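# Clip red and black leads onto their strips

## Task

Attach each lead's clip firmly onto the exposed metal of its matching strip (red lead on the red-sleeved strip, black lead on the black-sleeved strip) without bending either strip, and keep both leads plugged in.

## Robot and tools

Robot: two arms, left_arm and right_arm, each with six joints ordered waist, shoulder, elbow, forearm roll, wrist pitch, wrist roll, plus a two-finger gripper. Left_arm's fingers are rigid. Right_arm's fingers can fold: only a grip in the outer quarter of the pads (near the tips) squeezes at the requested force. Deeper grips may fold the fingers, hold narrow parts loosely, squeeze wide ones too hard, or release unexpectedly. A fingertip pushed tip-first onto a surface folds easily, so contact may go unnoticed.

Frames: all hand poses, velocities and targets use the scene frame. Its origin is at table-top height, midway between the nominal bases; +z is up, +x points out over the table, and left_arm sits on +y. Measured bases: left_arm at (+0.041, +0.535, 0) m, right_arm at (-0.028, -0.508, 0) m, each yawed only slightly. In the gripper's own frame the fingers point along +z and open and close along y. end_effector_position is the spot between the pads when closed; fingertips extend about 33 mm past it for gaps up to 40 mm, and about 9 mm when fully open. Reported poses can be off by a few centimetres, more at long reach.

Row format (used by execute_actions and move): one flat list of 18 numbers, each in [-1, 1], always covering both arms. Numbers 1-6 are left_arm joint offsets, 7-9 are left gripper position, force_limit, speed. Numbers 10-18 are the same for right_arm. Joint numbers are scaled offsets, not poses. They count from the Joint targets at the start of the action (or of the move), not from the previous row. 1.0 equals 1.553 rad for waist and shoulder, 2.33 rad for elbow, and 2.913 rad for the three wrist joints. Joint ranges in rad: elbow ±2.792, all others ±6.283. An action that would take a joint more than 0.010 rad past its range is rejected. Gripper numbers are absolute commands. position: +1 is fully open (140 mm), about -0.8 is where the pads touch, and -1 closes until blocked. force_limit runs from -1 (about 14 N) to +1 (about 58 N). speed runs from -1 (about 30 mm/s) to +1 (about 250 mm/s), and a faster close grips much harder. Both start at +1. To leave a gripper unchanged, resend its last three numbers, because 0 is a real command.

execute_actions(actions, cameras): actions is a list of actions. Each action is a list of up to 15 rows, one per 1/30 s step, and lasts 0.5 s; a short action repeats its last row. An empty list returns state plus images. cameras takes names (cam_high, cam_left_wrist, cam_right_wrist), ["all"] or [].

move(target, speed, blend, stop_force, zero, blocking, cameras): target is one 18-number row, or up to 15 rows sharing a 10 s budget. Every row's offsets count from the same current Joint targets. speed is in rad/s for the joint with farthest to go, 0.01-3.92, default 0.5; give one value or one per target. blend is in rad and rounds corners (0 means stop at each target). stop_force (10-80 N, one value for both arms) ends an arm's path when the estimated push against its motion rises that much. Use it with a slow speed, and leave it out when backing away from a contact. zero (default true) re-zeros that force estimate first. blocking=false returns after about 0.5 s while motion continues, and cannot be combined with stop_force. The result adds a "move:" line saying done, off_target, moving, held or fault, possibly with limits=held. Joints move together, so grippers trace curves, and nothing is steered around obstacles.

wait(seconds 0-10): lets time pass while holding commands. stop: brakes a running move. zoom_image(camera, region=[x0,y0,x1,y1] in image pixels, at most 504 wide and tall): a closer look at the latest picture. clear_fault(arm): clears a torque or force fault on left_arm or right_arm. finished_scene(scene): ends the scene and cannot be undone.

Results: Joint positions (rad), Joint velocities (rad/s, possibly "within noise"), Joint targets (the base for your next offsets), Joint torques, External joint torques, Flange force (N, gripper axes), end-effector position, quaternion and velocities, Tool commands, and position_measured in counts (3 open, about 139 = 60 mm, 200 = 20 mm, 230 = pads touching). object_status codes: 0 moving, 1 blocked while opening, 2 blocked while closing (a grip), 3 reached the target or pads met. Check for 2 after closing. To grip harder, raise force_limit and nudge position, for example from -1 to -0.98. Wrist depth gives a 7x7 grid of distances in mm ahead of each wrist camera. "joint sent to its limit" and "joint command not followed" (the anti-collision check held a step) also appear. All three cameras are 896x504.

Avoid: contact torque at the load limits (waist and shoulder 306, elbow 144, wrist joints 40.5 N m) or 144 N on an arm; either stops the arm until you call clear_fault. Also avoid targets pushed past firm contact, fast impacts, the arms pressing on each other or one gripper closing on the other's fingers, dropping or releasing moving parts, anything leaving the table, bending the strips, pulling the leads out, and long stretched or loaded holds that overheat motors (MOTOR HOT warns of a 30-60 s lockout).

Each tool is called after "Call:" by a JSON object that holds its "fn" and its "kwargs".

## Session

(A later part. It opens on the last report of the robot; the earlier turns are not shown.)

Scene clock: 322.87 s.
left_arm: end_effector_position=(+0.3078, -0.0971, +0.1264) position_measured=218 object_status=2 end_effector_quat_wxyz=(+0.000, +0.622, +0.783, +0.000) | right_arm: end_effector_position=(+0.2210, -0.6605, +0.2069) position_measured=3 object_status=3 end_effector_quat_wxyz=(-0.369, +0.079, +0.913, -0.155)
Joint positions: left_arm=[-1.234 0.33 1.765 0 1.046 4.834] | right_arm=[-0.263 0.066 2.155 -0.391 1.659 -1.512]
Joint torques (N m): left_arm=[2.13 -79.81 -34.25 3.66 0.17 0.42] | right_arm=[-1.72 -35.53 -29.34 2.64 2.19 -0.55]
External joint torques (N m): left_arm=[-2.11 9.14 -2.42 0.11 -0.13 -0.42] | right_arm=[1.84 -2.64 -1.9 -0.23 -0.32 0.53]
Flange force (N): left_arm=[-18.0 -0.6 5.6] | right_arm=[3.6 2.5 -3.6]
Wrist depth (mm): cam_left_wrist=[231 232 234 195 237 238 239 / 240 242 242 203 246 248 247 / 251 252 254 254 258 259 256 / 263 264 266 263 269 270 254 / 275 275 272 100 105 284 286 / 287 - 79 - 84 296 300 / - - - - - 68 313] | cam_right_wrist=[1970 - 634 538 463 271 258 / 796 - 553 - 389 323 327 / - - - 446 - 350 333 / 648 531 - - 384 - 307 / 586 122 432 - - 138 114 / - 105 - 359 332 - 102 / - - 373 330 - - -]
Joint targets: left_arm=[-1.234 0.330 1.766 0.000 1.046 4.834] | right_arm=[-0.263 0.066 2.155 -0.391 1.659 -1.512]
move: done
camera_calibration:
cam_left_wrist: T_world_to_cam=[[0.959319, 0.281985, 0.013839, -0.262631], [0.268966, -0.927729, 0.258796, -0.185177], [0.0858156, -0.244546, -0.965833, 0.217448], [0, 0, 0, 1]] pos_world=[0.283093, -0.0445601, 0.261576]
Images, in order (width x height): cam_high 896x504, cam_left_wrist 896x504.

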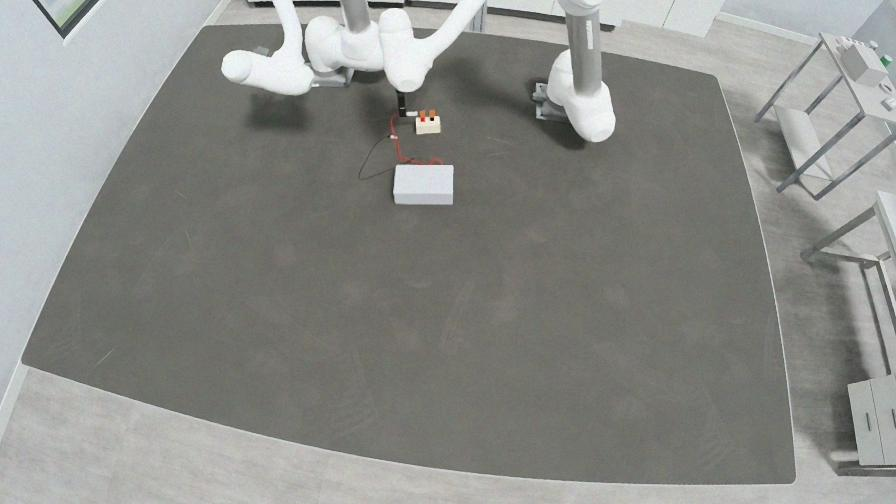

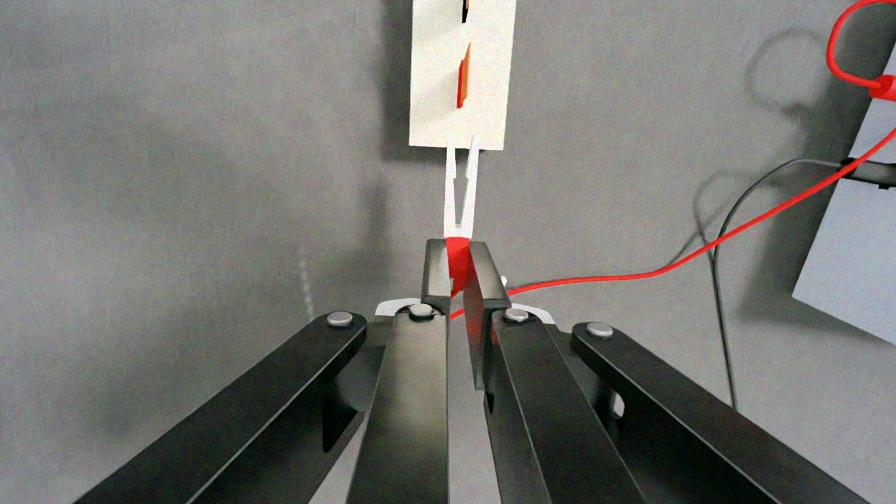

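Call:
{"fn": "move", "kwargs": {"target": [0.0033,-0.0229,0.0245,0,-0.0074,0.0018,-1,-1,-1,0,0,0,0,0,0,1,1,1], "speed": 0.05, "cameras": ["cam_left_wrist","cam_high"]}}

Call:
{"fn": "zoom_image", "kwargs": {"camera": "cam_left_wrist", "region": [380, 90, 540, 250]}}

Call:
{"fn": "zoom_image", "kwargs": {"camera": "cam_high", "region": [385, 90, 455, 145]}}

Scene clock: 343.07 s.
left_arm: end_effector_position=(+0.3016, -0.0702, +0.1229) position_measured=218 object_status=2 end_effector_quat_wxyz=(+0.000, +0.622, +0.783, +0.000) | right_arm: end_effector_position=(+0.2210, -0.6605, +0.2069) position_measured=3 object_status=3 end_effector_quat_wxyz=(-0.369, +0.079, +0.913, -0.155)
Joint positions: left_arm=[-1.229 0.294 1.823 0 1.024 4.839] | right_arm=[-0.263 0.066 2.155 -0.391 1.659 -1.512]
Joint torques (N m): left_arm=[2.34 -74.47 -33.53 3.66 0.21 0.37] | right_arm=[-1.81 -35.59 -29.47 2.66 2.19 -0.58]
External joint torques (N m): left_arm=[-2.33 7.99 -2.62 0.07 -0.17 -0.37] | right_arm=[1.92 -2.61 -1.7 -0.26 -0.32 0.56]
Flange force (N): left_arm=[-16.7 -1.2 4.8] | right_arm=[3.6 2.8 -3.3]
Wrist depth (mm): cam_left_wrist=[229 229 231 191 233 235 236 / 237 239 240 199 243 244 244 / 247 249 251 208 253 255 254 / 259 260 261 258 266 266 254 / 270 272 269 100 120 280 251 / 283 69 79 - 84 291 296 / - - - - - 68 307] | cam_right_wrist=[- - - - 334 270 257 / - 700 - 494 395 324 327 / - - 515 - 396 350 318 / 621 - 461 391 363 337 - / - 122 411 - 342 138 108 / - 105 384 - - - 103 / - 401 - 320 - - -]
Joint targets: left_arm=[-1.229 0.294 1.823 0.000 1.024 4.839] | right_arm=[-0.263 0.066 2.155 -0.391 1.659 -1.512]
move: done
camera_calibration:
cam_left_wrist: T_world_to_cam=[[0.959345, 0.281897, 0.0138649, -0.264207], [0.268874, -0.927757, 0.258794, -0.157689], [0.0858164, -0.244545, -0.965833, 0.221056], [0, 0, 0, 1]] pos_world=[0.276893, -0.0177598, 0.257976]
Images, in order (width x height): cam_high 896x504, cam_left_wrist 896x504.

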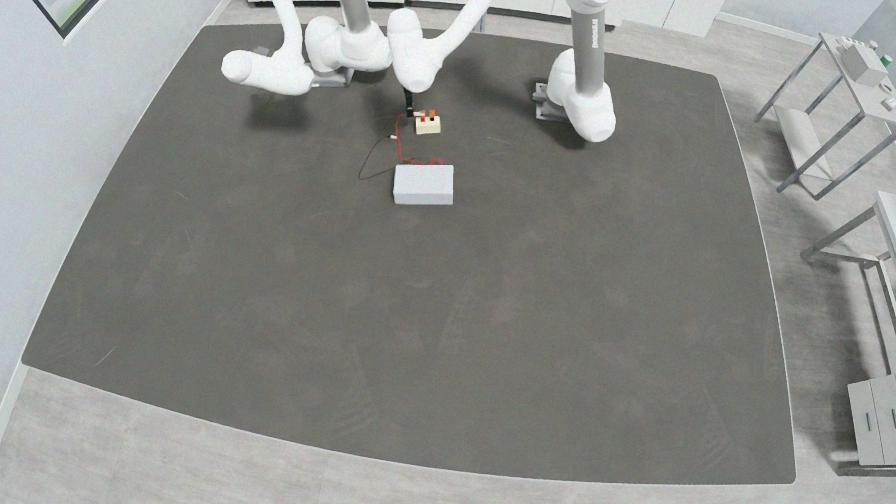

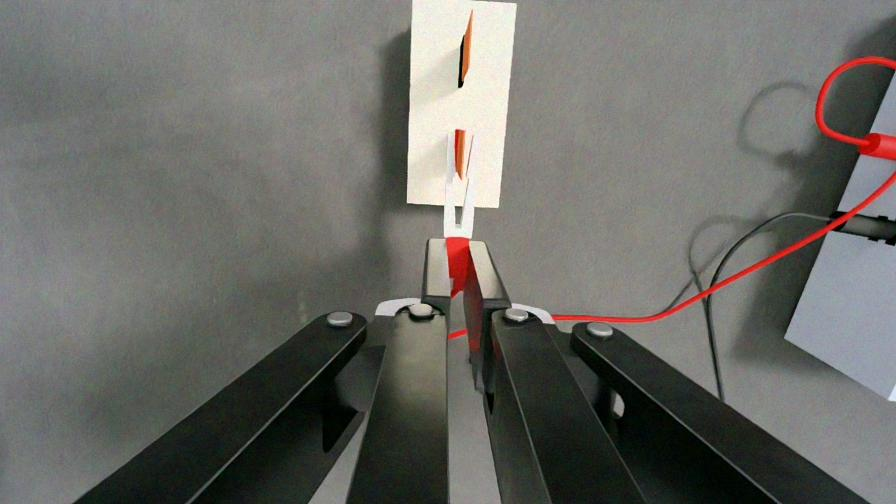

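Scaled by 3.150 from the camera's 896x504 image, which has a finer 1280x720 frame.

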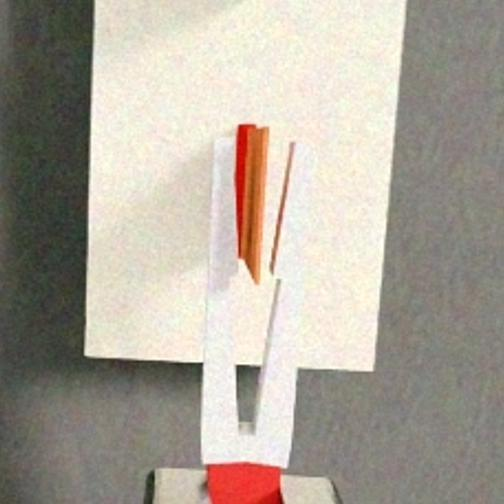

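Scaled by 7.200 from the camera's 896x504 image, which has a finer 1280x720 frame.

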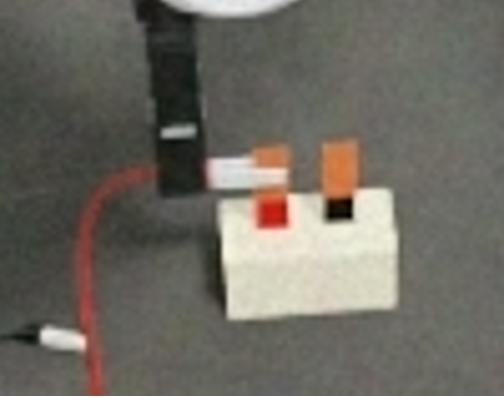

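Call:
{"fn": "execute_actions", "kwargs": {"actions": [[[0,0,0,0,0,0,-0.41,-1,-1,0,0,0,0,0,0,1,1,1]],[[0,0,0,0,0,0,-0.41,-1,-1,0,0,0,0,0,0,1,1,1]]], "cameras": ["cam_left_wrist","cam_high"]}}

Call:
{"fn": "zoom_image", "kwargs": {"camera": "cam_left_wrist", "region": [350, 90, 560, 300]}}

Call:
{"fn": "zoom_image", "kwargs": {"camera": "cam_high", "region": [385, 90, 455, 145]}}

Scene clock: 354.20 s.
left_arm: end_effector_position=(+0.3016, -0.0702, +0.1229) position_measured=181 object_status=3 end_effector_quat_wxyz=(+0.000, +0.622, +0.783, +0.000) | right_arm: end_effector_position=(+0.2210, -0.6605, +0.2069) position_measured=3 object_status=3 end_effector_quat_wxyz=(-0.369, +0.079, +0.913, -0.155)
Joint positions: left_arm=[-1.229 0.294 1.823 0 1.024 4.839] | right_arm=[-0.263 0.066 2.155 -0.391 1.659 -1.512]
Joint torques (N m): left_arm=[2.33 -74.52 -33.33 3.68 0.16 0.46] | right_arm=[-1.98 -35.32 -29.39 2.63 2.17 -0.53]
External joint torques (N m): left_arm=[-2.32 7.99 -2.81 0.04 -0.12 -0.46] | right_arm=[2.01 -2.95 -1.77 -0.24 -0.29 0.51]
External joint torques at the end of the 1st action: left_arm=[-1.81 8.29 -2.88 -0.02 -0.15 -0.35] | right_arm=[1.76 -2.58 -1.75 -0.22 -0.32 0.52]
Flange force (N): left_arm=[-17.1 -1.2 4.6] | right_arm=[4.3 2.8 -3.4]
Flange force at the end of the 1st action (N): left_arm=[-17.5 -0.2 4.9] | right_arm=[3.5 2.5 -3.3]
Wrist depth (mm): cam_left_wrist=[228 229 231 192 233 235 235 / 237 239 240 199 243 244 245 / 248 249 250 208 253 257 254 / 258 260 261 165 265 268 258 / 270 269 94 270 119 279 251 / 280 - - 288 75 90 293 / - - - 306 - 71 67] | cam_right_wrist=[2147 2063 613 - 339 271 256 / 1807 - 555 491 394 324 325 / 714 642 486 446 377 348 - / 598 548 - 414 365 336 291 / 573 121 - 365 357 137 114 / - 105 364 361 - 293 102 / - 391 - - 322 287 97]
Joint targets: left_arm=[-1.229 0.294 1.823 0.000 1.024 4.839] | right_arm=[-0.263 0.066 2.155 -0.391 1.659 -1.512]
camera_calibration:
cam_left_wrist: T_world_to_cam=[[0.959345, 0.281897, 0.0138649, -0.264235], [0.268874, -0.927757, 0.258794, -0.157596], [0.0858164, -0.244545, -0.965833, 0.221081], [0, 0, 0, 1]] pos_world=[0.276893, -0.0176598, 0.257976]
Images, in order (width x height): cam_high 896x504, cam_left_wrist 896x504.

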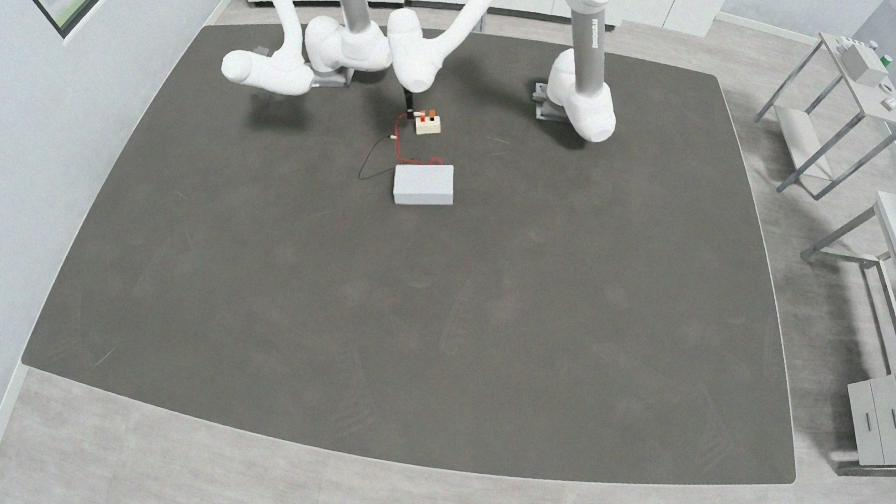

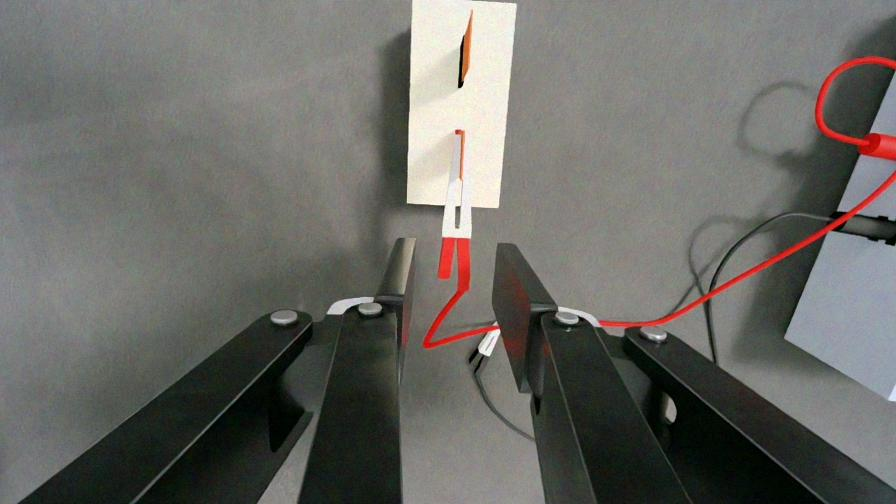

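Scaled by 2.400 from the camera's 896x504 image, which has a finer 1280x720 frame.

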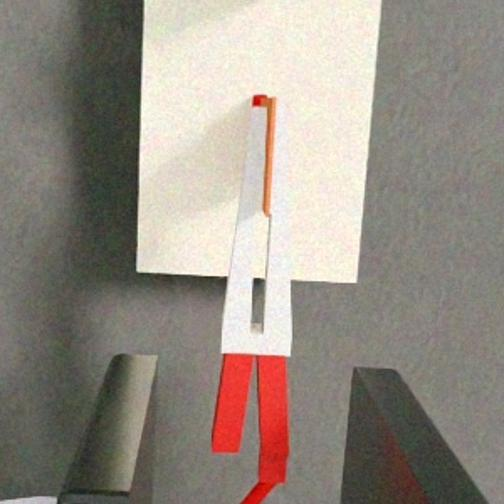

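Scaled by 7.200 from the camera's 896x504 image, which has a finer 1280x720 frame.

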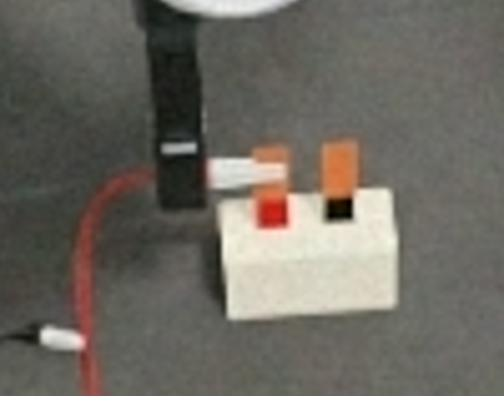

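Call:
{"fn": "move", "kwargs": {"target": [[0,-0.0532,-0.0537,0,0.0715,0,-0.41,-1,-1,0,0,0,0,0,0,1,1,1],[-0.005,0.0922,-0.0958,0,0.0277,0.1953,-0.41,-1,-1,0,0,0,0,0,0,1,1,1]], "speed": [0.15,0.5], "blend": [0.01,0], "cameras": ["cam_left_wrist"]}}

Call:
{"fn": "zoom_image", "kwargs": {"camera": "cam_left_wrist", "region": [300, 0, 620, 320]}}

Scene clock: 386.33 s.
left_arm: end_effector_position=(+0.3323, -0.1703, +0.1303) position_measured=181 object_status=3 end_effector_quat_wxyz=(+0.000, +0.819, +0.574, +0.000) | right_arm: end_effector_position=(+0.2210, -0.6605, +0.2069) position_measured=3 object_status=3 end_effector_quat_wxyz=(-0.369, +0.079, +0.913, -0.155)
Joint positions: left_arm=[-1.237 0.438 1.599 0 1.105 5.408] | right_arm=[-0.263 0.066 2.155 -0.391 1.659 -1.512]
Joint torques (N m): left_arm=[2.51 -91.6 -35.01 3.84 0.26 0.5] | right_arm=[-1.82 -35.13 -29.45 2.65 2.18 -0.56]
External joint torques (N m): left_arm=[-2.47 9.36 -2.84 0.08 -0.23 -0.5] | right_arm=[1.97 -3.18 -1.65 -0.26 -0.3 0.54]
Flange force (N): left_arm=[-16.9 10.2 4.6] | right_arm=[4.8 2.8 -3.1]
Wrist depth (mm): cam_left_wrist=[235 235 236 238 239 240 241 / 245 245 246 247 249 251 253 / 255 256 257 259 260 262 263 / 266 268 269 267 271 273 276 / 279 277 94 277 119 287 289 / 289 - - - 75 96 303 / - - - 320 - 71 312] | cam_right_wrist=[1845 2079 645 - 329 271 257 / - 650 555 536 392 324 327 / 730 606 502 - 408 351 325 / - - 456 390 - 318 - / - 122 - 368 - 137 108 / - 105 - 347 - - 102 / - 398 359 336 - 275 97]
Joint targets: left_arm=[-1.237 0.438 1.599 0.000 1.105 5.408] | right_arm=[-0.263 0.066 2.155 -0.391 1.659 -1.512]
move: done
camera_calibration:
cam_left_wrist: T_world_to_cam=[[0.957927, -0.286685, 0.0136542, -0.361933], [-0.280358, -0.92448, 0.258335, -0.0775087], [-0.0614378, -0.251294, -0.965959, 0.248885], [0, 0, 0, 1]] pos_world=[0.340266, -0.112873, 0.265377]
Images, in order (width x height): cam_left_wrist 896x504.

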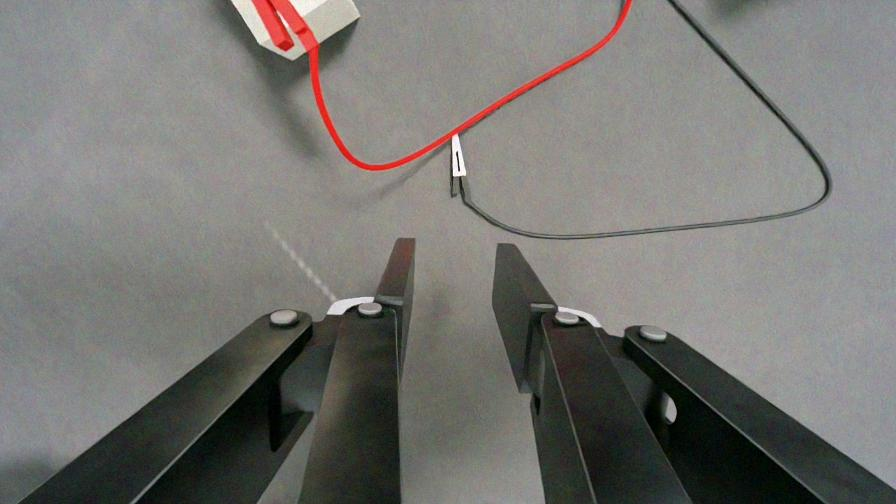

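Scaled by 1.575 from the camera's 896x504 image, which has a finer 1280x720 frame.

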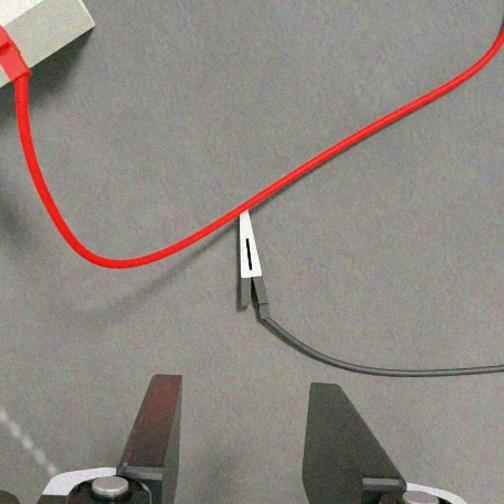

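Call:
{"fn": "move", "kwargs": {"target": [[0.0105,0.0246,0.0273,0,-0.035,-0.0365,-0.41,-1,-1,0,0,0,0,0,0,1,1,1],[0.0105,0.0451,0.0376,0,-0.0541,-0.0365,-0.41,-1,-1,0,0,0,0,0,0,1,1,1]], "speed": [0.15,0.05], "stop_force": 12, "cameras": ["cam_left_wrist"]}}

Call:
{"fn": "zoom_image", "kwargs": {"camera": "cam_left_wrist", "region": [350, 100, 560, 310]}}

Scene clock: 411.60 s.
left_arm: end_effector_position=(+0.3413, -0.1590, +0.0365) position_measured=181 object_status=3 end_effector_quat_wxyz=(+0.000, +0.782, +0.623, +0.000) | right_arm: end_effector_position=(+0.2210, -0.6605, +0.2069) position_measured=3 object_status=3 end_effector_quat_wxyz=(-0.369, +0.079, +0.913, -0.155)
Joint positions: left_arm=[-1.22 0.507 1.686 0 0.949 5.302] | right_arm=[-0.263 0.066 2.155 -0.391 1.659 -1.512]
Joint torques (N m): left_arm=[1.91 -73.19 -23.44 3.15 -1.65 0.43] | right_arm=[-1.83 -35.35 -29.42 2.61 2.19 -0.52]
External joint torques (N m): left_arm=[-1.94 -11.61 -10.85 0.4 1.68 -0.43] | right_arm=[1.95 -3.08 -1.97 -0.2 -0.32 0.5]
Flange force (N): left_arm=[-9.7 3.3 -20.5] | right_arm=[4.4 2.6 -3.7]
Wrist depth (mm): cam_left_wrist=[150 152 153 153 154 155 156 / 158 158 159 160 160 162 163 / 164 164 165 165 168 169 170 / 172 172 173 172 174 177 178 / 179 179 96 180 118 185 187 / 186 - - 192 75 85 196 / - - - 202 - 71 202] | cam_right_wrist=[2113 - - - 325 272 256 / - 667 531 493 406 322 326 / 726 - - 450 388 353 318 / 615 556 - - 374 330 317 / 572 122 424 - - 138 108 / - 112 - - 318 304 102 / - - - - 298 276 -]
Joint targets: left_arm=[-1.220 0.507 1.686 0.000 0.949 5.302] | right_arm=[-0.263 0.066 2.155 -0.391 1.659 -1.512]
move: contact (left_arm); path passed 1 of 2 targets
camera_calibration:
cam_left_wrist: T_world_to_cam=[[0.985796, -0.167374, 0.0138298, -0.356624], [-0.165227, -0.9518, 0.258411, -0.0839975], [-0.030088, -0.257026, -0.965936, 0.15005], [0, 0, 0, 1]] pos_world=[0.342195, -0.101072, 0.171577]
Images, in order (width x height): cam_left_wrist 896x504.

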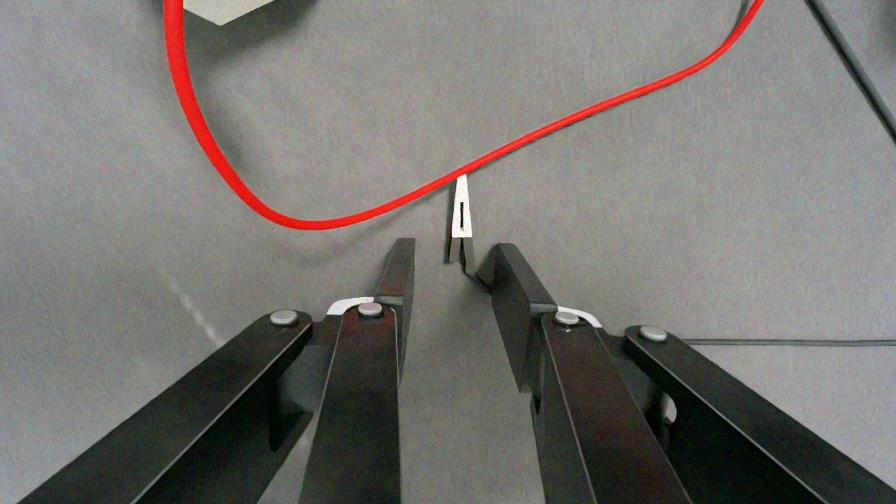

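Scaled by 2.400 from the camera's 896x504 image, which has a finer 1280x720 frame.

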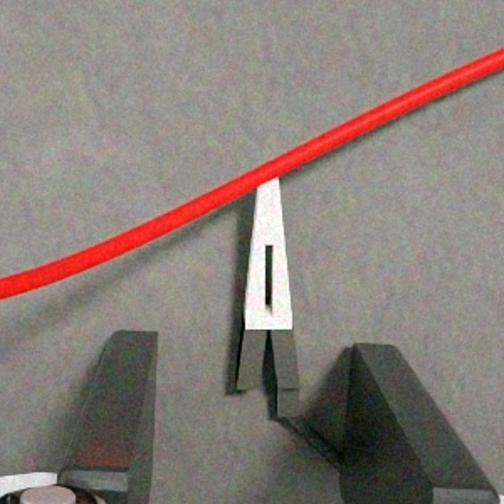

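Call:
{"fn": "move", "kwargs": {"target": [0,-0.0018,-0.0009,0,0.0016,0,-0.41,-1,-1,0,0,0,0,0,0,1,1,1], "speed": 0.05}}

Call:
{"fn": "execute_actions", "kwargs": {"actions": [[[0,0,0,0,0,0,-1,-1,-1,0,0,0,0,0,0,1,1,1]],[[0,0,0,0,0,0,-1,-1,-1,0,0,0,0,0,0,1,1,1]]], "cameras": ["cam_left_wrist"]}}

Call:
{"fn": "zoom_image", "kwargs": {"camera": "cam_left_wrist", "region": [350, 100, 560, 310]}}

Scene clock: 423.23 s.
left_arm: end_effector_position=(+0.3413, -0.1591, +0.0395) position_measured=181 object_status=3 end_effector_quat_wxyz=(+0.000, +0.782, +0.623, +0.000) | right_arm: end_effector_position=(+0.2210, -0.6605, +0.2069) position_measured=3 object_status=3 end_effector_quat_wxyz=(-0.369, +0.079, +0.913, -0.155)
Joint positions: left_arm=[-1.22 0.504 1.684 0 0.954 5.302] | right_arm=[-0.263 0.066 2.155 -0.391 1.659 -1.512]
Joint torques (N m): left_arm=[2.34 -92.94 -31.97 3.51 0.23 0.32] | right_arm=[-1.83 -35.31 -29.29 2.64 2.19 -0.52]
External joint torques (N m): left_arm=[-2.31 8 -2.42 0.04 -0.19 -0.32] | right_arm=[1.79 -2.91 -2 -0.23 -0.32 0.5]
Flange force (N): left_arm=[-14.6 6.5 6.3] | right_arm=[4.0 2.3 -3.7]
Wrist depth (mm): cam_left_wrist=[155 154 155 156 156 158 158 / 160 161 162 162 163 164 165 / 166 167 169 169 171 172 173 / 175 175 176 175 177 180 181 / 183 182 94 183 118 187 190 / 189 - - 195 75 90 200 / - - - 206 - 71 206] | cam_right_wrist=[- 2471 - 513 464 272 256 / - 691 - 493 399 323 325 / - 563 - 447 398 352 335 / 582 507 - 423 - - 311 / - 121 - - 336 138 108 / - 112 - 342 - 294 102 / - 384 361 - - 277 -]
Joint targets: left_arm=[-1.220 0.504 1.684 0.000 0.954 5.302] | right_arm=[-0.263 0.066 2.155 -0.391 1.659 -1.512]
move: done

Scene clock: 424.43 s.
left_arm: end_effector_position=(+0.3413, -0.1591, +0.0395) position_measured=221 object_status=2 end_effector_quat_wxyz=(+0.000, +0.782, +0.623, +0.000) | right_arm: end_effector_position=(+0.2210, -0.6605, +0.2069) position_measured=3 object_status=3 end_effector_quat_wxyz=(-0.369, +0.079, +0.913, -0.155)
Joint positions: left_arm=[-1.22 0.504 1.684 0 0.954 5.302] | right_arm=[-0.263 0.066 2.155 -0.391 1.659 -1.512]
Joint torques (N m): left_arm=[2.35 -92.97 -31.65 3.62 0.17 0.38] | right_arm=[-1.87 -35.4 -29.4 2.65 2.21 -0.54]
External joint torques (N m): left_arm=[-2.35 8.2 -2.72 -0.07 -0.13 -0.38] | right_arm=[2.02 -2.92 -1.76 -0.25 -0.33 0.53]
External joint torques at the end of the 1st action: left_arm=[-2.46 8.25 -2.63 0.06 -0.14 -0.29] | right_arm=[1.68 -3.14 -1.94 -0.19 -0.33 0.56]
Flange force (N): left_arm=[-15.5 6.9 6.2] | right_arm=[4.2 2.9 -3.4]
Flange force at the end of the 1st action (N): left_arm=[-15.4 6.8 6.3] | right_arm=[4.5 2.2 -3.4]
Wrist depth (mm): cam_left_wrist=[155 154 155 156 157 157 158 / 160 161 162 163 163 161 165 / 166 166 168 170 171 171 173 / 175 175 176 174 180 180 180 / 183 184 181 99 104 188 190 / 192 189 82 - 83 196 200 / - - - - - 67 208] | cam_right_wrist=[- 3358 - - 450 272 256 / - - - - 396 323 326 / 736 611 511 449 - 353 335 / 601 - 450 409 385 - 305 / - 122 425 405 336 138 114 / - 112 391 372 317 - 102 / - 393 368 319 305 280 -]
Joint targets: left_arm=[-1.220 0.504 1.684 0.000 0.954 5.302] | right_arm=[-0.263 0.066 2.155 -0.391 1.659 -1.512]
camera_calibration:
cam_left_wrist: T_world_to_cam=[[0.985798, -0.167366, 0.013847, -0.356685], [-0.16522, -0.95177, 0.258529, -0.0848877], [-0.0300897, -0.257145, -0.965904, 0.152905], [0, 0, 0, 1]] pos_world=[0.342195, -0.101172, 0.174577]
Images, in order (width x height): cam_left_wrist 896x504.

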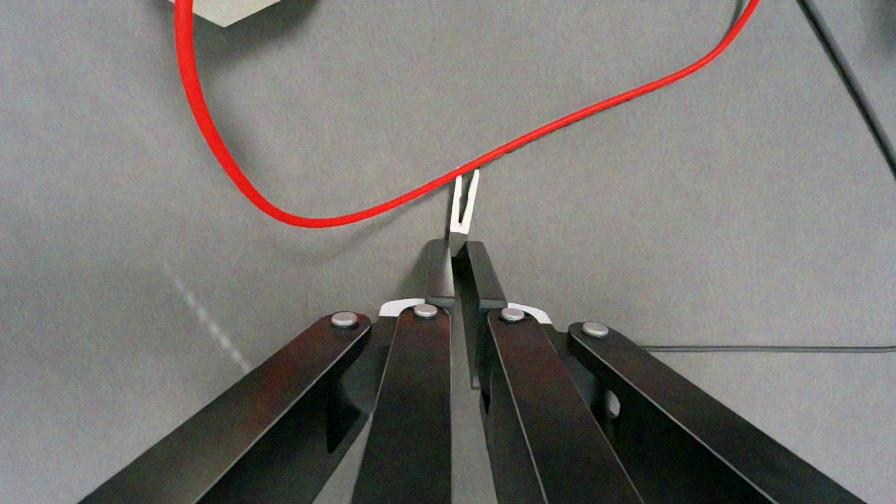

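Scaled by 2.400 from the camera's 896x504 image, which has a finer 1280x720 frame.

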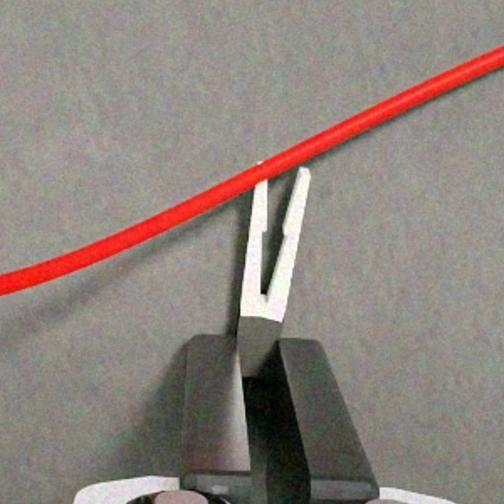

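Call:
{"fn": "move", "kwargs": {"target": [[-0.0268,0.0421,-0.0479,0,0.0157,-0.0144,-1,-1,-1,0,0,0,0,0,0,1,1,1],[-0.0268,-0.0444,-0.1333,0,0.1301,-0.0144,-1,-1,-1,0,0,0,0,0,0,1,1,1],[0.0893,-0.186,-0.0041,0,0.1023,-0.6083,-1,-1,-1,0,0,0,0,0,0,1,1,1]], "speed": [0.08,0.3,0.6], "blend": [0.01,0.06,0], "cameras": ["cam_left_wrist","cam_high"]}}

Call:
{"fn": "zoom_image", "kwargs": {"camera": "cam_high", "region": [360, 90, 500, 215]}}

Scene clock: 473.03 s.
left_arm: end_effector_position=(+0.3902, -0.0303, +0.2507) position_measured=221 object_status=2 end_effector_quat_wxyz=(+0.000, -0.057, +0.998, +0.000) | right_arm: end_effector_position=(+0.2210, -0.6605, +0.2069) position_measured=3 object_status=3 end_effector_quat_wxyz=(-0.369, +0.079, +0.913, -0.155)
Joint positions: left_arm=[-1.082 0.215 1.674 0 1.252 3.53] | right_arm=[-0.263 0.066 2.155 -0.391 1.659 -1.512]
Joint torques (N m): left_arm=[2.32 -70.36 -37.24 3.98 0.14 0.09] | right_arm=[-1.71 -35.15 -29.41 2.63 2.22 -0.56]
External joint torques (N m): left_arm=[-2.29 7.76 -2.97 0.11 -0.13 -0.09] | right_arm=[1.71 -3.31 -1.82 -0.23 -0.34 0.54]
Flange force (N): left_arm=[-4.2 -17.3 0.5] | right_arm=[4.9 2.2 -3.2]
Wrist depth (mm): cam_left_wrist=[339 343 343 343 345 353 354 / 354 355 357 360 364 365 370 / 368 373 375 375 379 383 385 / 388 388 392 388 398 400 404 / 403 406 402 98 103 418 423 / 422 - 82 - 83 438 446 / - - - - - 67 464] | cam_right_wrist=[- 732 - 538 464 272 258 / 1985 738 531 - 396 322 325 / - 590 512 416 384 350 - / - 539 - 413 355 327 323 / - 121 - - 348 138 108 / - 105 386 - - - 102 / - - - 329 300 275 97]
Joint targets: left_arm=[-1.082 0.215 1.674 0.000 1.252 3.530] | right_arm=[-0.263 0.066 2.155 -0.391 1.659 -1.512]
move: done
camera_calibration:
cam_left_wrist: T_world_to_cam=[[-0.170534, 0.985258, 0.0135925, 0.0999846], [0.95248, 0.161296, 0.258392, -0.411124], [0.25239, 0.0570112, -0.965945, 0.290809], [0, 0, 0, 1]] pos_world=[0.33524, -0.0487775, 0.385777]
Images, in order (width x height): cam_high 896x504, cam_left_wrist 896x504.

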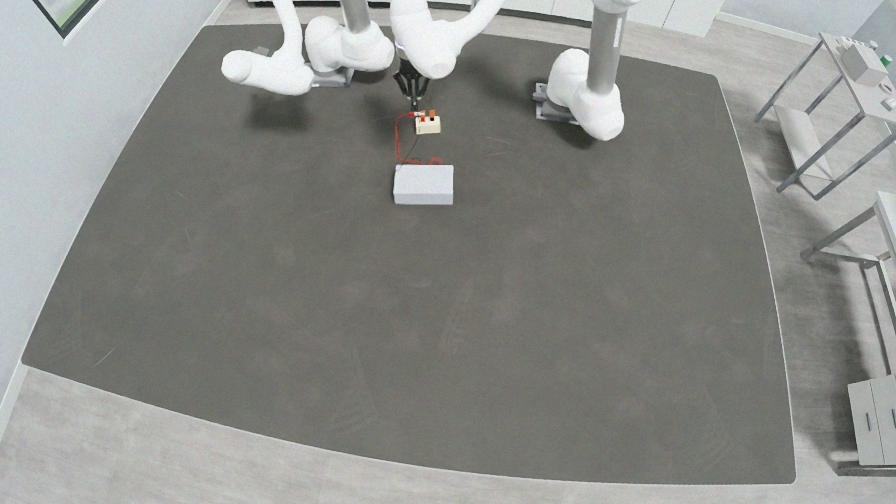

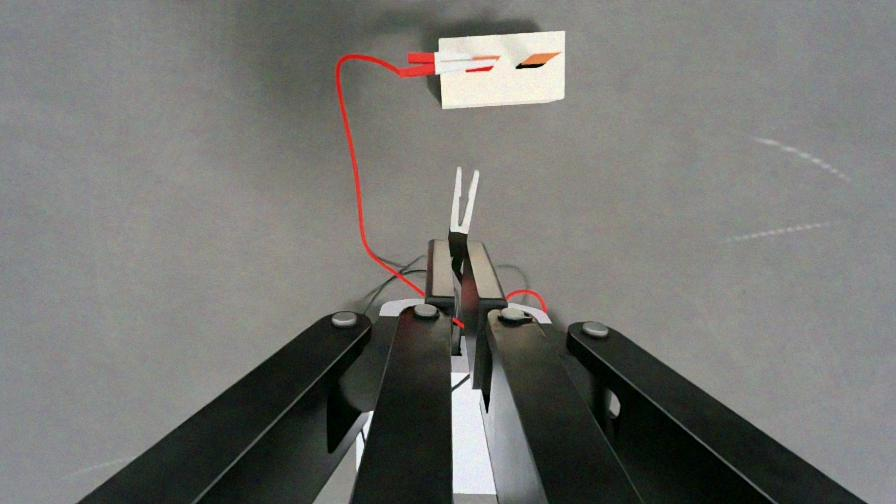

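Scaled by 3.600 from the camera's 896x504 image, which has a finer 1280x720 frame.

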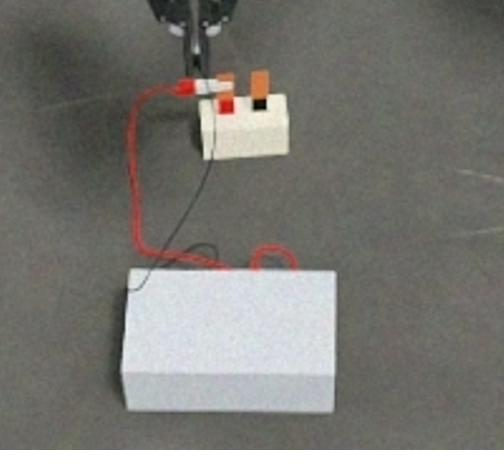

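Call:
{"fn": "move", "kwargs": {"target": [[-0.082,-0.1401,0.1467,0,-0.0427,-0.6952,-1,-1,-1,0,0,0,0,0,0,1,1,1],[-0.082,-0.0959,0.1833,0,-0.0955,-0.6952,-1,-1,-1,0,0,0,0,0,0,1,1,1]], "speed": [0.7,0.2], "blend": [0.02,0], "cameras": ["cam_left_wrist","cam_high"]}}

Call:
{"fn": "zoom_image", "kwargs": {"camera": "cam_left_wrist", "region": [350, 0, 590, 240]}}

Call:
{"fn": "zoom_image", "kwargs": {"camera": "cam_high", "region": [395, 90, 495, 170]}}

Scene clock: 484.93 s.
left_arm: end_effector_position=(+0.2572, +0.0787, +0.1246) position_measured=221 object_status=2 end_effector_quat_wxyz=(+0.000, +0.844, -0.536, +0.000) | right_arm: end_effector_position=(+0.2210, -0.6605, +0.2069) position_measured=3 object_status=3 end_effector_quat_wxyz=(-0.369, +0.079, +0.913, -0.155)
Joint positions: left_arm=[-1.209 0.066 2.102 0 0.974 1.505] | right_arm=[-0.263 0.066 2.155 -0.391 1.659 -1.512]
Joint torques (N m): left_arm=[2.5 -48.88 -32.95 3.52 0.02 0.4] | right_arm=[-1.71 -35.48 -29.57 2.65 2.17 -0.57]
External joint torques (N m): left_arm=[-2.48 6.84 -2.16 0.08 -0.08 -0.4] | right_arm=[1.64 -2.82 -1.58 -0.26 -0.29 0.55]
Flange force (N): left_arm=[13.9 5.7 5.2] | right_arm=[4.1 2.3 -2.8]
Wrist depth (mm): cam_left_wrist=[229 231 230 195 231 235 238 / 239 241 242 203 244 248 248 / 250 251 253 253 256 255 260 / 260 262 264 260 269 270 271 / 273 275 271 98 275 282 285 / 287 282 82 - 83 295 300 / - - - - - 67 314] | cam_right_wrist=[- 2594 697 - 328 273 258 / 814 712 - - 395 324 325 / 686 628 503 - - 354 - / 609 516 465 - 358 140 301 / - 121 446 - - 137 114 / - 105 384 - - 298 102 / - 405 362 - - 270 97]
Joint targets: left_arm=[-1.209 0.066 2.102 0.000 0.974 1.505] | right_arm=[-0.263 0.066 2.155 -0.391 1.659 -1.512]
move: done
camera_calibration:
cam_left_wrist: T_world_to_cam=[[-0.878263, -0.477961, 0.0144359, 0.268628], [-0.458556, 0.850397, 0.257974, 0.039213], [-0.135578, 0.21995, -0.966044, 0.283393], [0, 0, 0, 1]] pos_world=[0.29233, 0.032715, 0.259777]
Images, in order (width x height): cam_high 896x504, cam_left_wrist 896x504.

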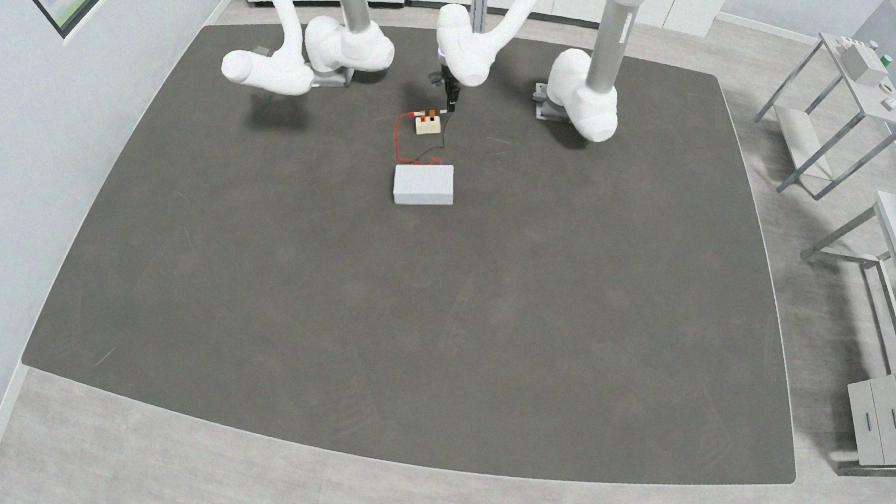

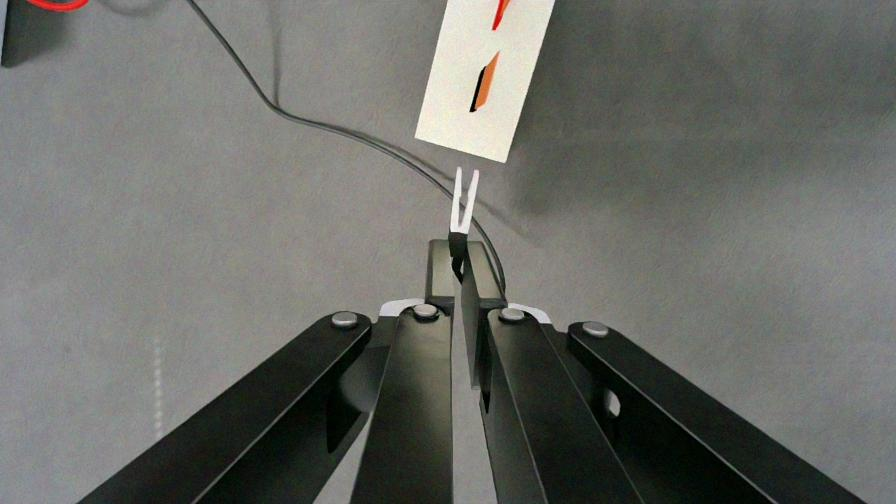

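Scaled by 2.100 from the camera's 896x504 image, which has a finer 1280x720 frame.

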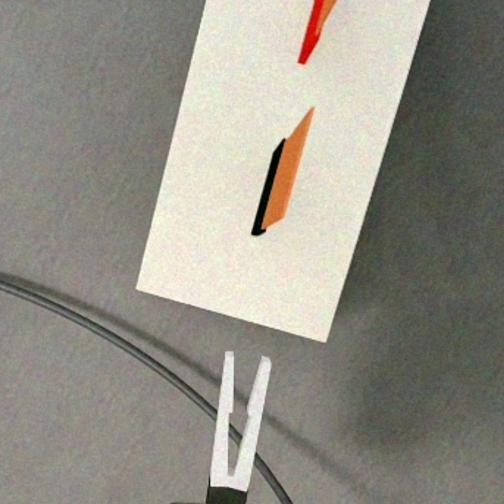

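Scaled by 5.040 from the camera's 896x504 image, which has a finer 1280x720 frame.

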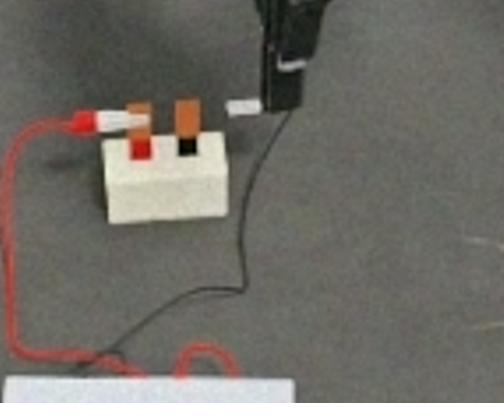

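Call:
{"fn": "move", "kwargs": {"target": [0.008,0.0057,-0.0009,0,-0.0024,0.0462,-1,-1,-1,0,0,0,0,0,0,1,1,1], "speed": 0.2, "cameras": ["cam_left_wrist","cam_high"]}}

Call:
{"fn": "zoom_image", "kwargs": {"camera": "cam_left_wrist", "region": [350, 0, 590, 240]}}

Call:
{"fn": "zoom_image", "kwargs": {"camera": "cam_high", "region": [400, 90, 470, 145]}}

Scene clock: 516.17 s.
left_arm: end_effector_position=(+0.2641, +0.0783, +0.1210) position_measured=221 object_status=2 end_effector_quat_wxyz=(+0.000, +0.810, -0.586, +0.000) | right_arm: end_effector_position=(+0.2210, -0.6605, +0.2069) position_measured=3 object_status=3 end_effector_quat_wxyz=(-0.369, +0.079, +0.913, -0.155)
Joint positions: left_arm=[-1.197 0.075 2.1 0 0.967 1.639] | right_arm=[-0.263 0.066 2.155 -0.391 1.659 -1.512]
Joint torques (N m): left_arm=[2.12 -49.81 -32.26 3.51 0.06 0.43] | right_arm=[-1.97 -35.58 -29.33 2.62 2.19 -0.55]
External joint torques (N m): left_arm=[-2.1 6.95 -2.69 0.07 -0.12 -0.43] | right_arm=[1.9 -2.87 -1.91 -0.23 -0.31 0.53]
Flange force (N): left_arm=[15.5 2.9 4.9] | right_arm=[4.0 2.6 -3.6]
Wrist depth (mm): cam_left_wrist=[224 227 229 191 232 238 234 / 236 237 239 199 241 243 244 / 255 248 249 250 251 253 261 / 257 258 261 257 264 265 268 / 269 275 268 98 271 280 281 / 280 278 82 - 83 290 296 / - - - - - 67 309] | cam_right_wrist=[2318 - - 551 333 271 256 / 1819 608 569 520 394 323 325 / - - - - 385 351 333 / 586 524 513 404 377 - 293 / - 122 - - - 137 108 / - 105 - - - - 102 / - - - - - 281 97]
Joint targets: left_arm=[-1.197 0.075 2.100 0.000 0.967 1.640] | right_arm=[-0.263 0.066 2.155 -0.391 1.659 -1.512]
move: done
camera_calibration:
cam_left_wrist: T_world_to_cam=[[-0.929915, -0.367494, 0.0143614, 0.279533], [-0.351668, 0.899942, 0.257747, 0.0116407], [-0.107645, 0.234633, -0.966106, 0.272426], [0, 0, 0, 1]] pos_world=[0.293361, 0.0283307, 0.256177]
Images, in order (width x height): cam_high 896x504, cam_left_wrist 896x504.

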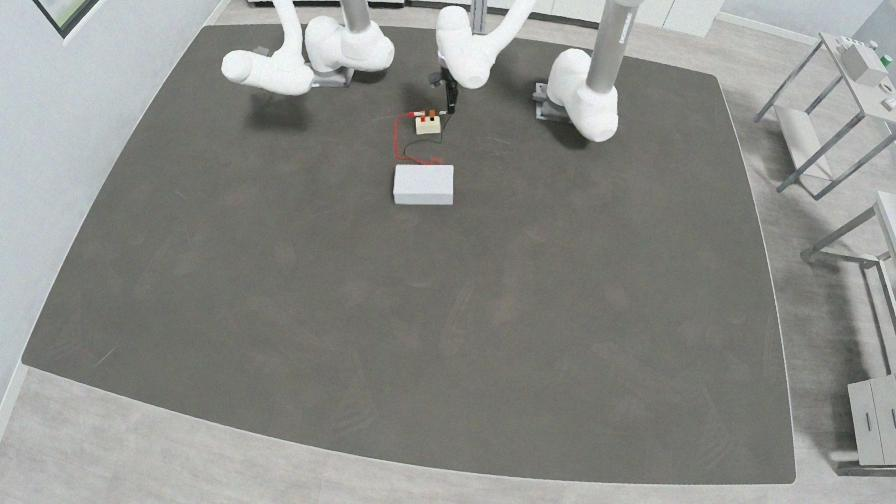

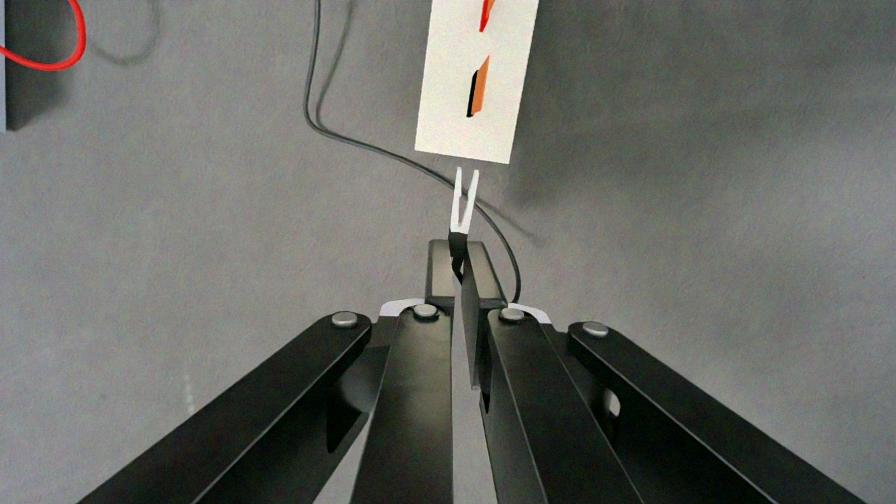

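Scaled by 2.100 from the camera's 896x504 image, which has a finer 1280x720 frame.

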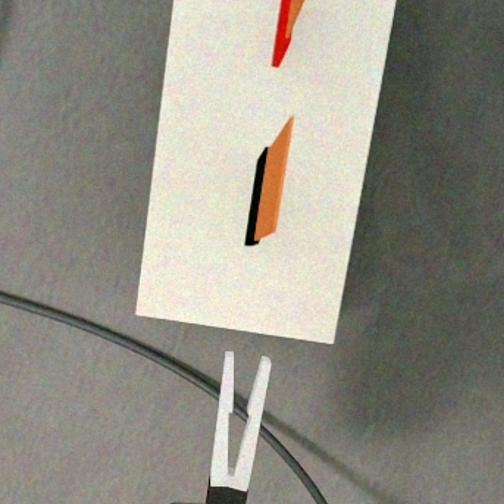

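Scaled by 7.200 from the camera's 896x504 image, which has a finer 1280x720 frame.

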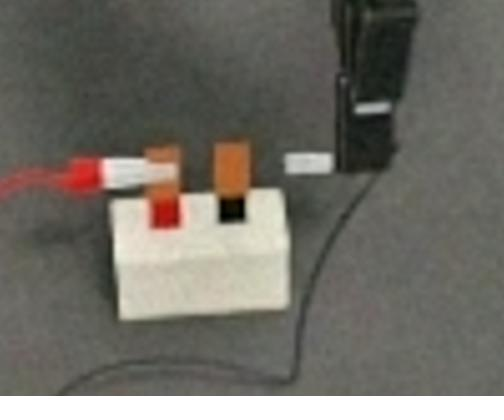

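Call:
{"fn": "move", "kwargs": {"target": [-0.0055,0.0286,-0.0218,0,0.0022,-0.0029,-1,-1,-1,0,0,0,0,0,0,1,1,1], "speed": 0.05, "cameras": ["cam_left_wrist","cam_high"]}}

Call:
{"fn": "zoom_image", "kwargs": {"camera": "cam_left_wrist", "region": [380, 90, 540, 250]}}

Call:
{"fn": "zoom_image", "kwargs": {"camera": "cam_high", "region": [400, 90, 470, 145]}}

Scene clock: 530.60 s.
left_arm: end_effector_position=(+0.2710, +0.0491, +0.1213) position_measured=221 object_status=2 end_effector_quat_wxyz=(+0.000, +0.810, -0.586, +0.000) | right_arm: end_effector_position=(+0.2210, -0.6605, +0.2069) position_measured=3 object_status=3 end_effector_quat_wxyz=(-0.369, +0.079, +0.913, -0.155)
Joint positions: left_arm=[-1.205 0.119 2.049 0 0.973 1.631] | right_arm=[-0.263 0.066 2.155 -0.391 1.659 -1.512]
Joint torques (N m): left_arm=[2.11 -55.11 -32.45 3.59 0.04 0.4] | right_arm=[-1.71 -35.63 -29.56 2.62 2.2 -0.56]
External joint torques (N m): left_arm=[-2.07 7.55 -2.56 -0.01 -0.1 -0.4] | right_arm=[1.55 -2.13 -1.65 -0.23 -0.33 0.55]
Flange force (N): left_arm=[16.0 2.6 5.4] | right_arm=[2.7 2.3 -3.0]
Wrist depth (mm): cam_left_wrist=[226 228 229 192 231 233 234 / 236 237 239 199 241 243 244 / 246 247 250 211 252 253 256 / 257 259 261 257 265 266 268 / 269 271 268 98 272 279 281 / 283 278 82 - 83 290 297 / - - - - - 67 309] | cam_right_wrist=[- 2568 640 560 331 272 257 / 1845 - 549 503 396 321 327 / 691 611 497 453 399 354 - / 597 - - - 382 344 - / - 122 - - 330 137 107 / - 113 - - 325 - 102 / - 395 364 318 314 - 97]
Joint targets: left_arm=[-1.205 0.119 2.049 0.000 0.973 1.631] | right_arm=[-0.263 0.066 2.155 -0.391 1.659 -1.512]
move: done
camera_calibration:
cam_left_wrist: T_world_to_cam=[[-0.930008, -0.367262, 0.0142963, 0.275352], [-0.351454, 0.900012, 0.257795, 0.0402273], [-0.107545, 0.234727, -0.966094, 0.280288], [0, 0, 0, 1]] pos_world=[0.300361, -0.000870082, 0.256477]
Images, in order (width x height): cam_high 896x504, cam_left_wrist 896x504.

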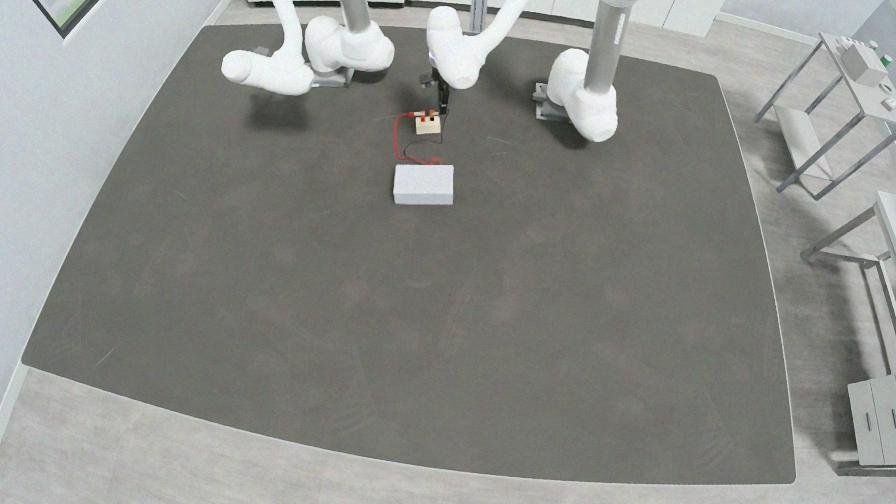

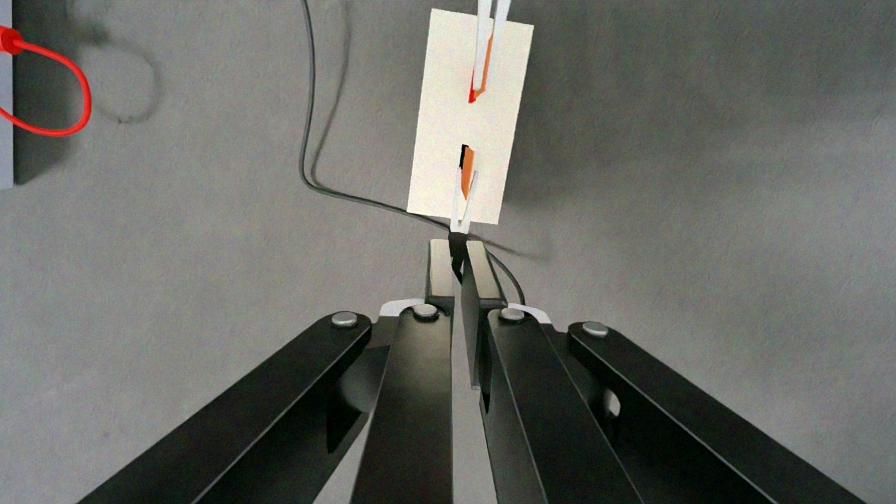

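Scaled by 3.150 from the camera's 896x504 image, which has a finer 1280x720 frame.

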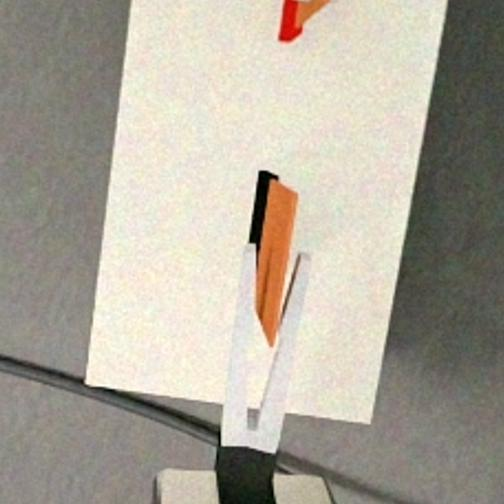

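Scaled by 7.200 from the camera's 896x504 image, which has a finer 1280x720 frame.

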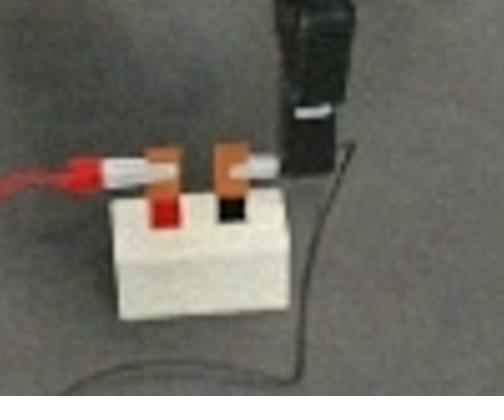

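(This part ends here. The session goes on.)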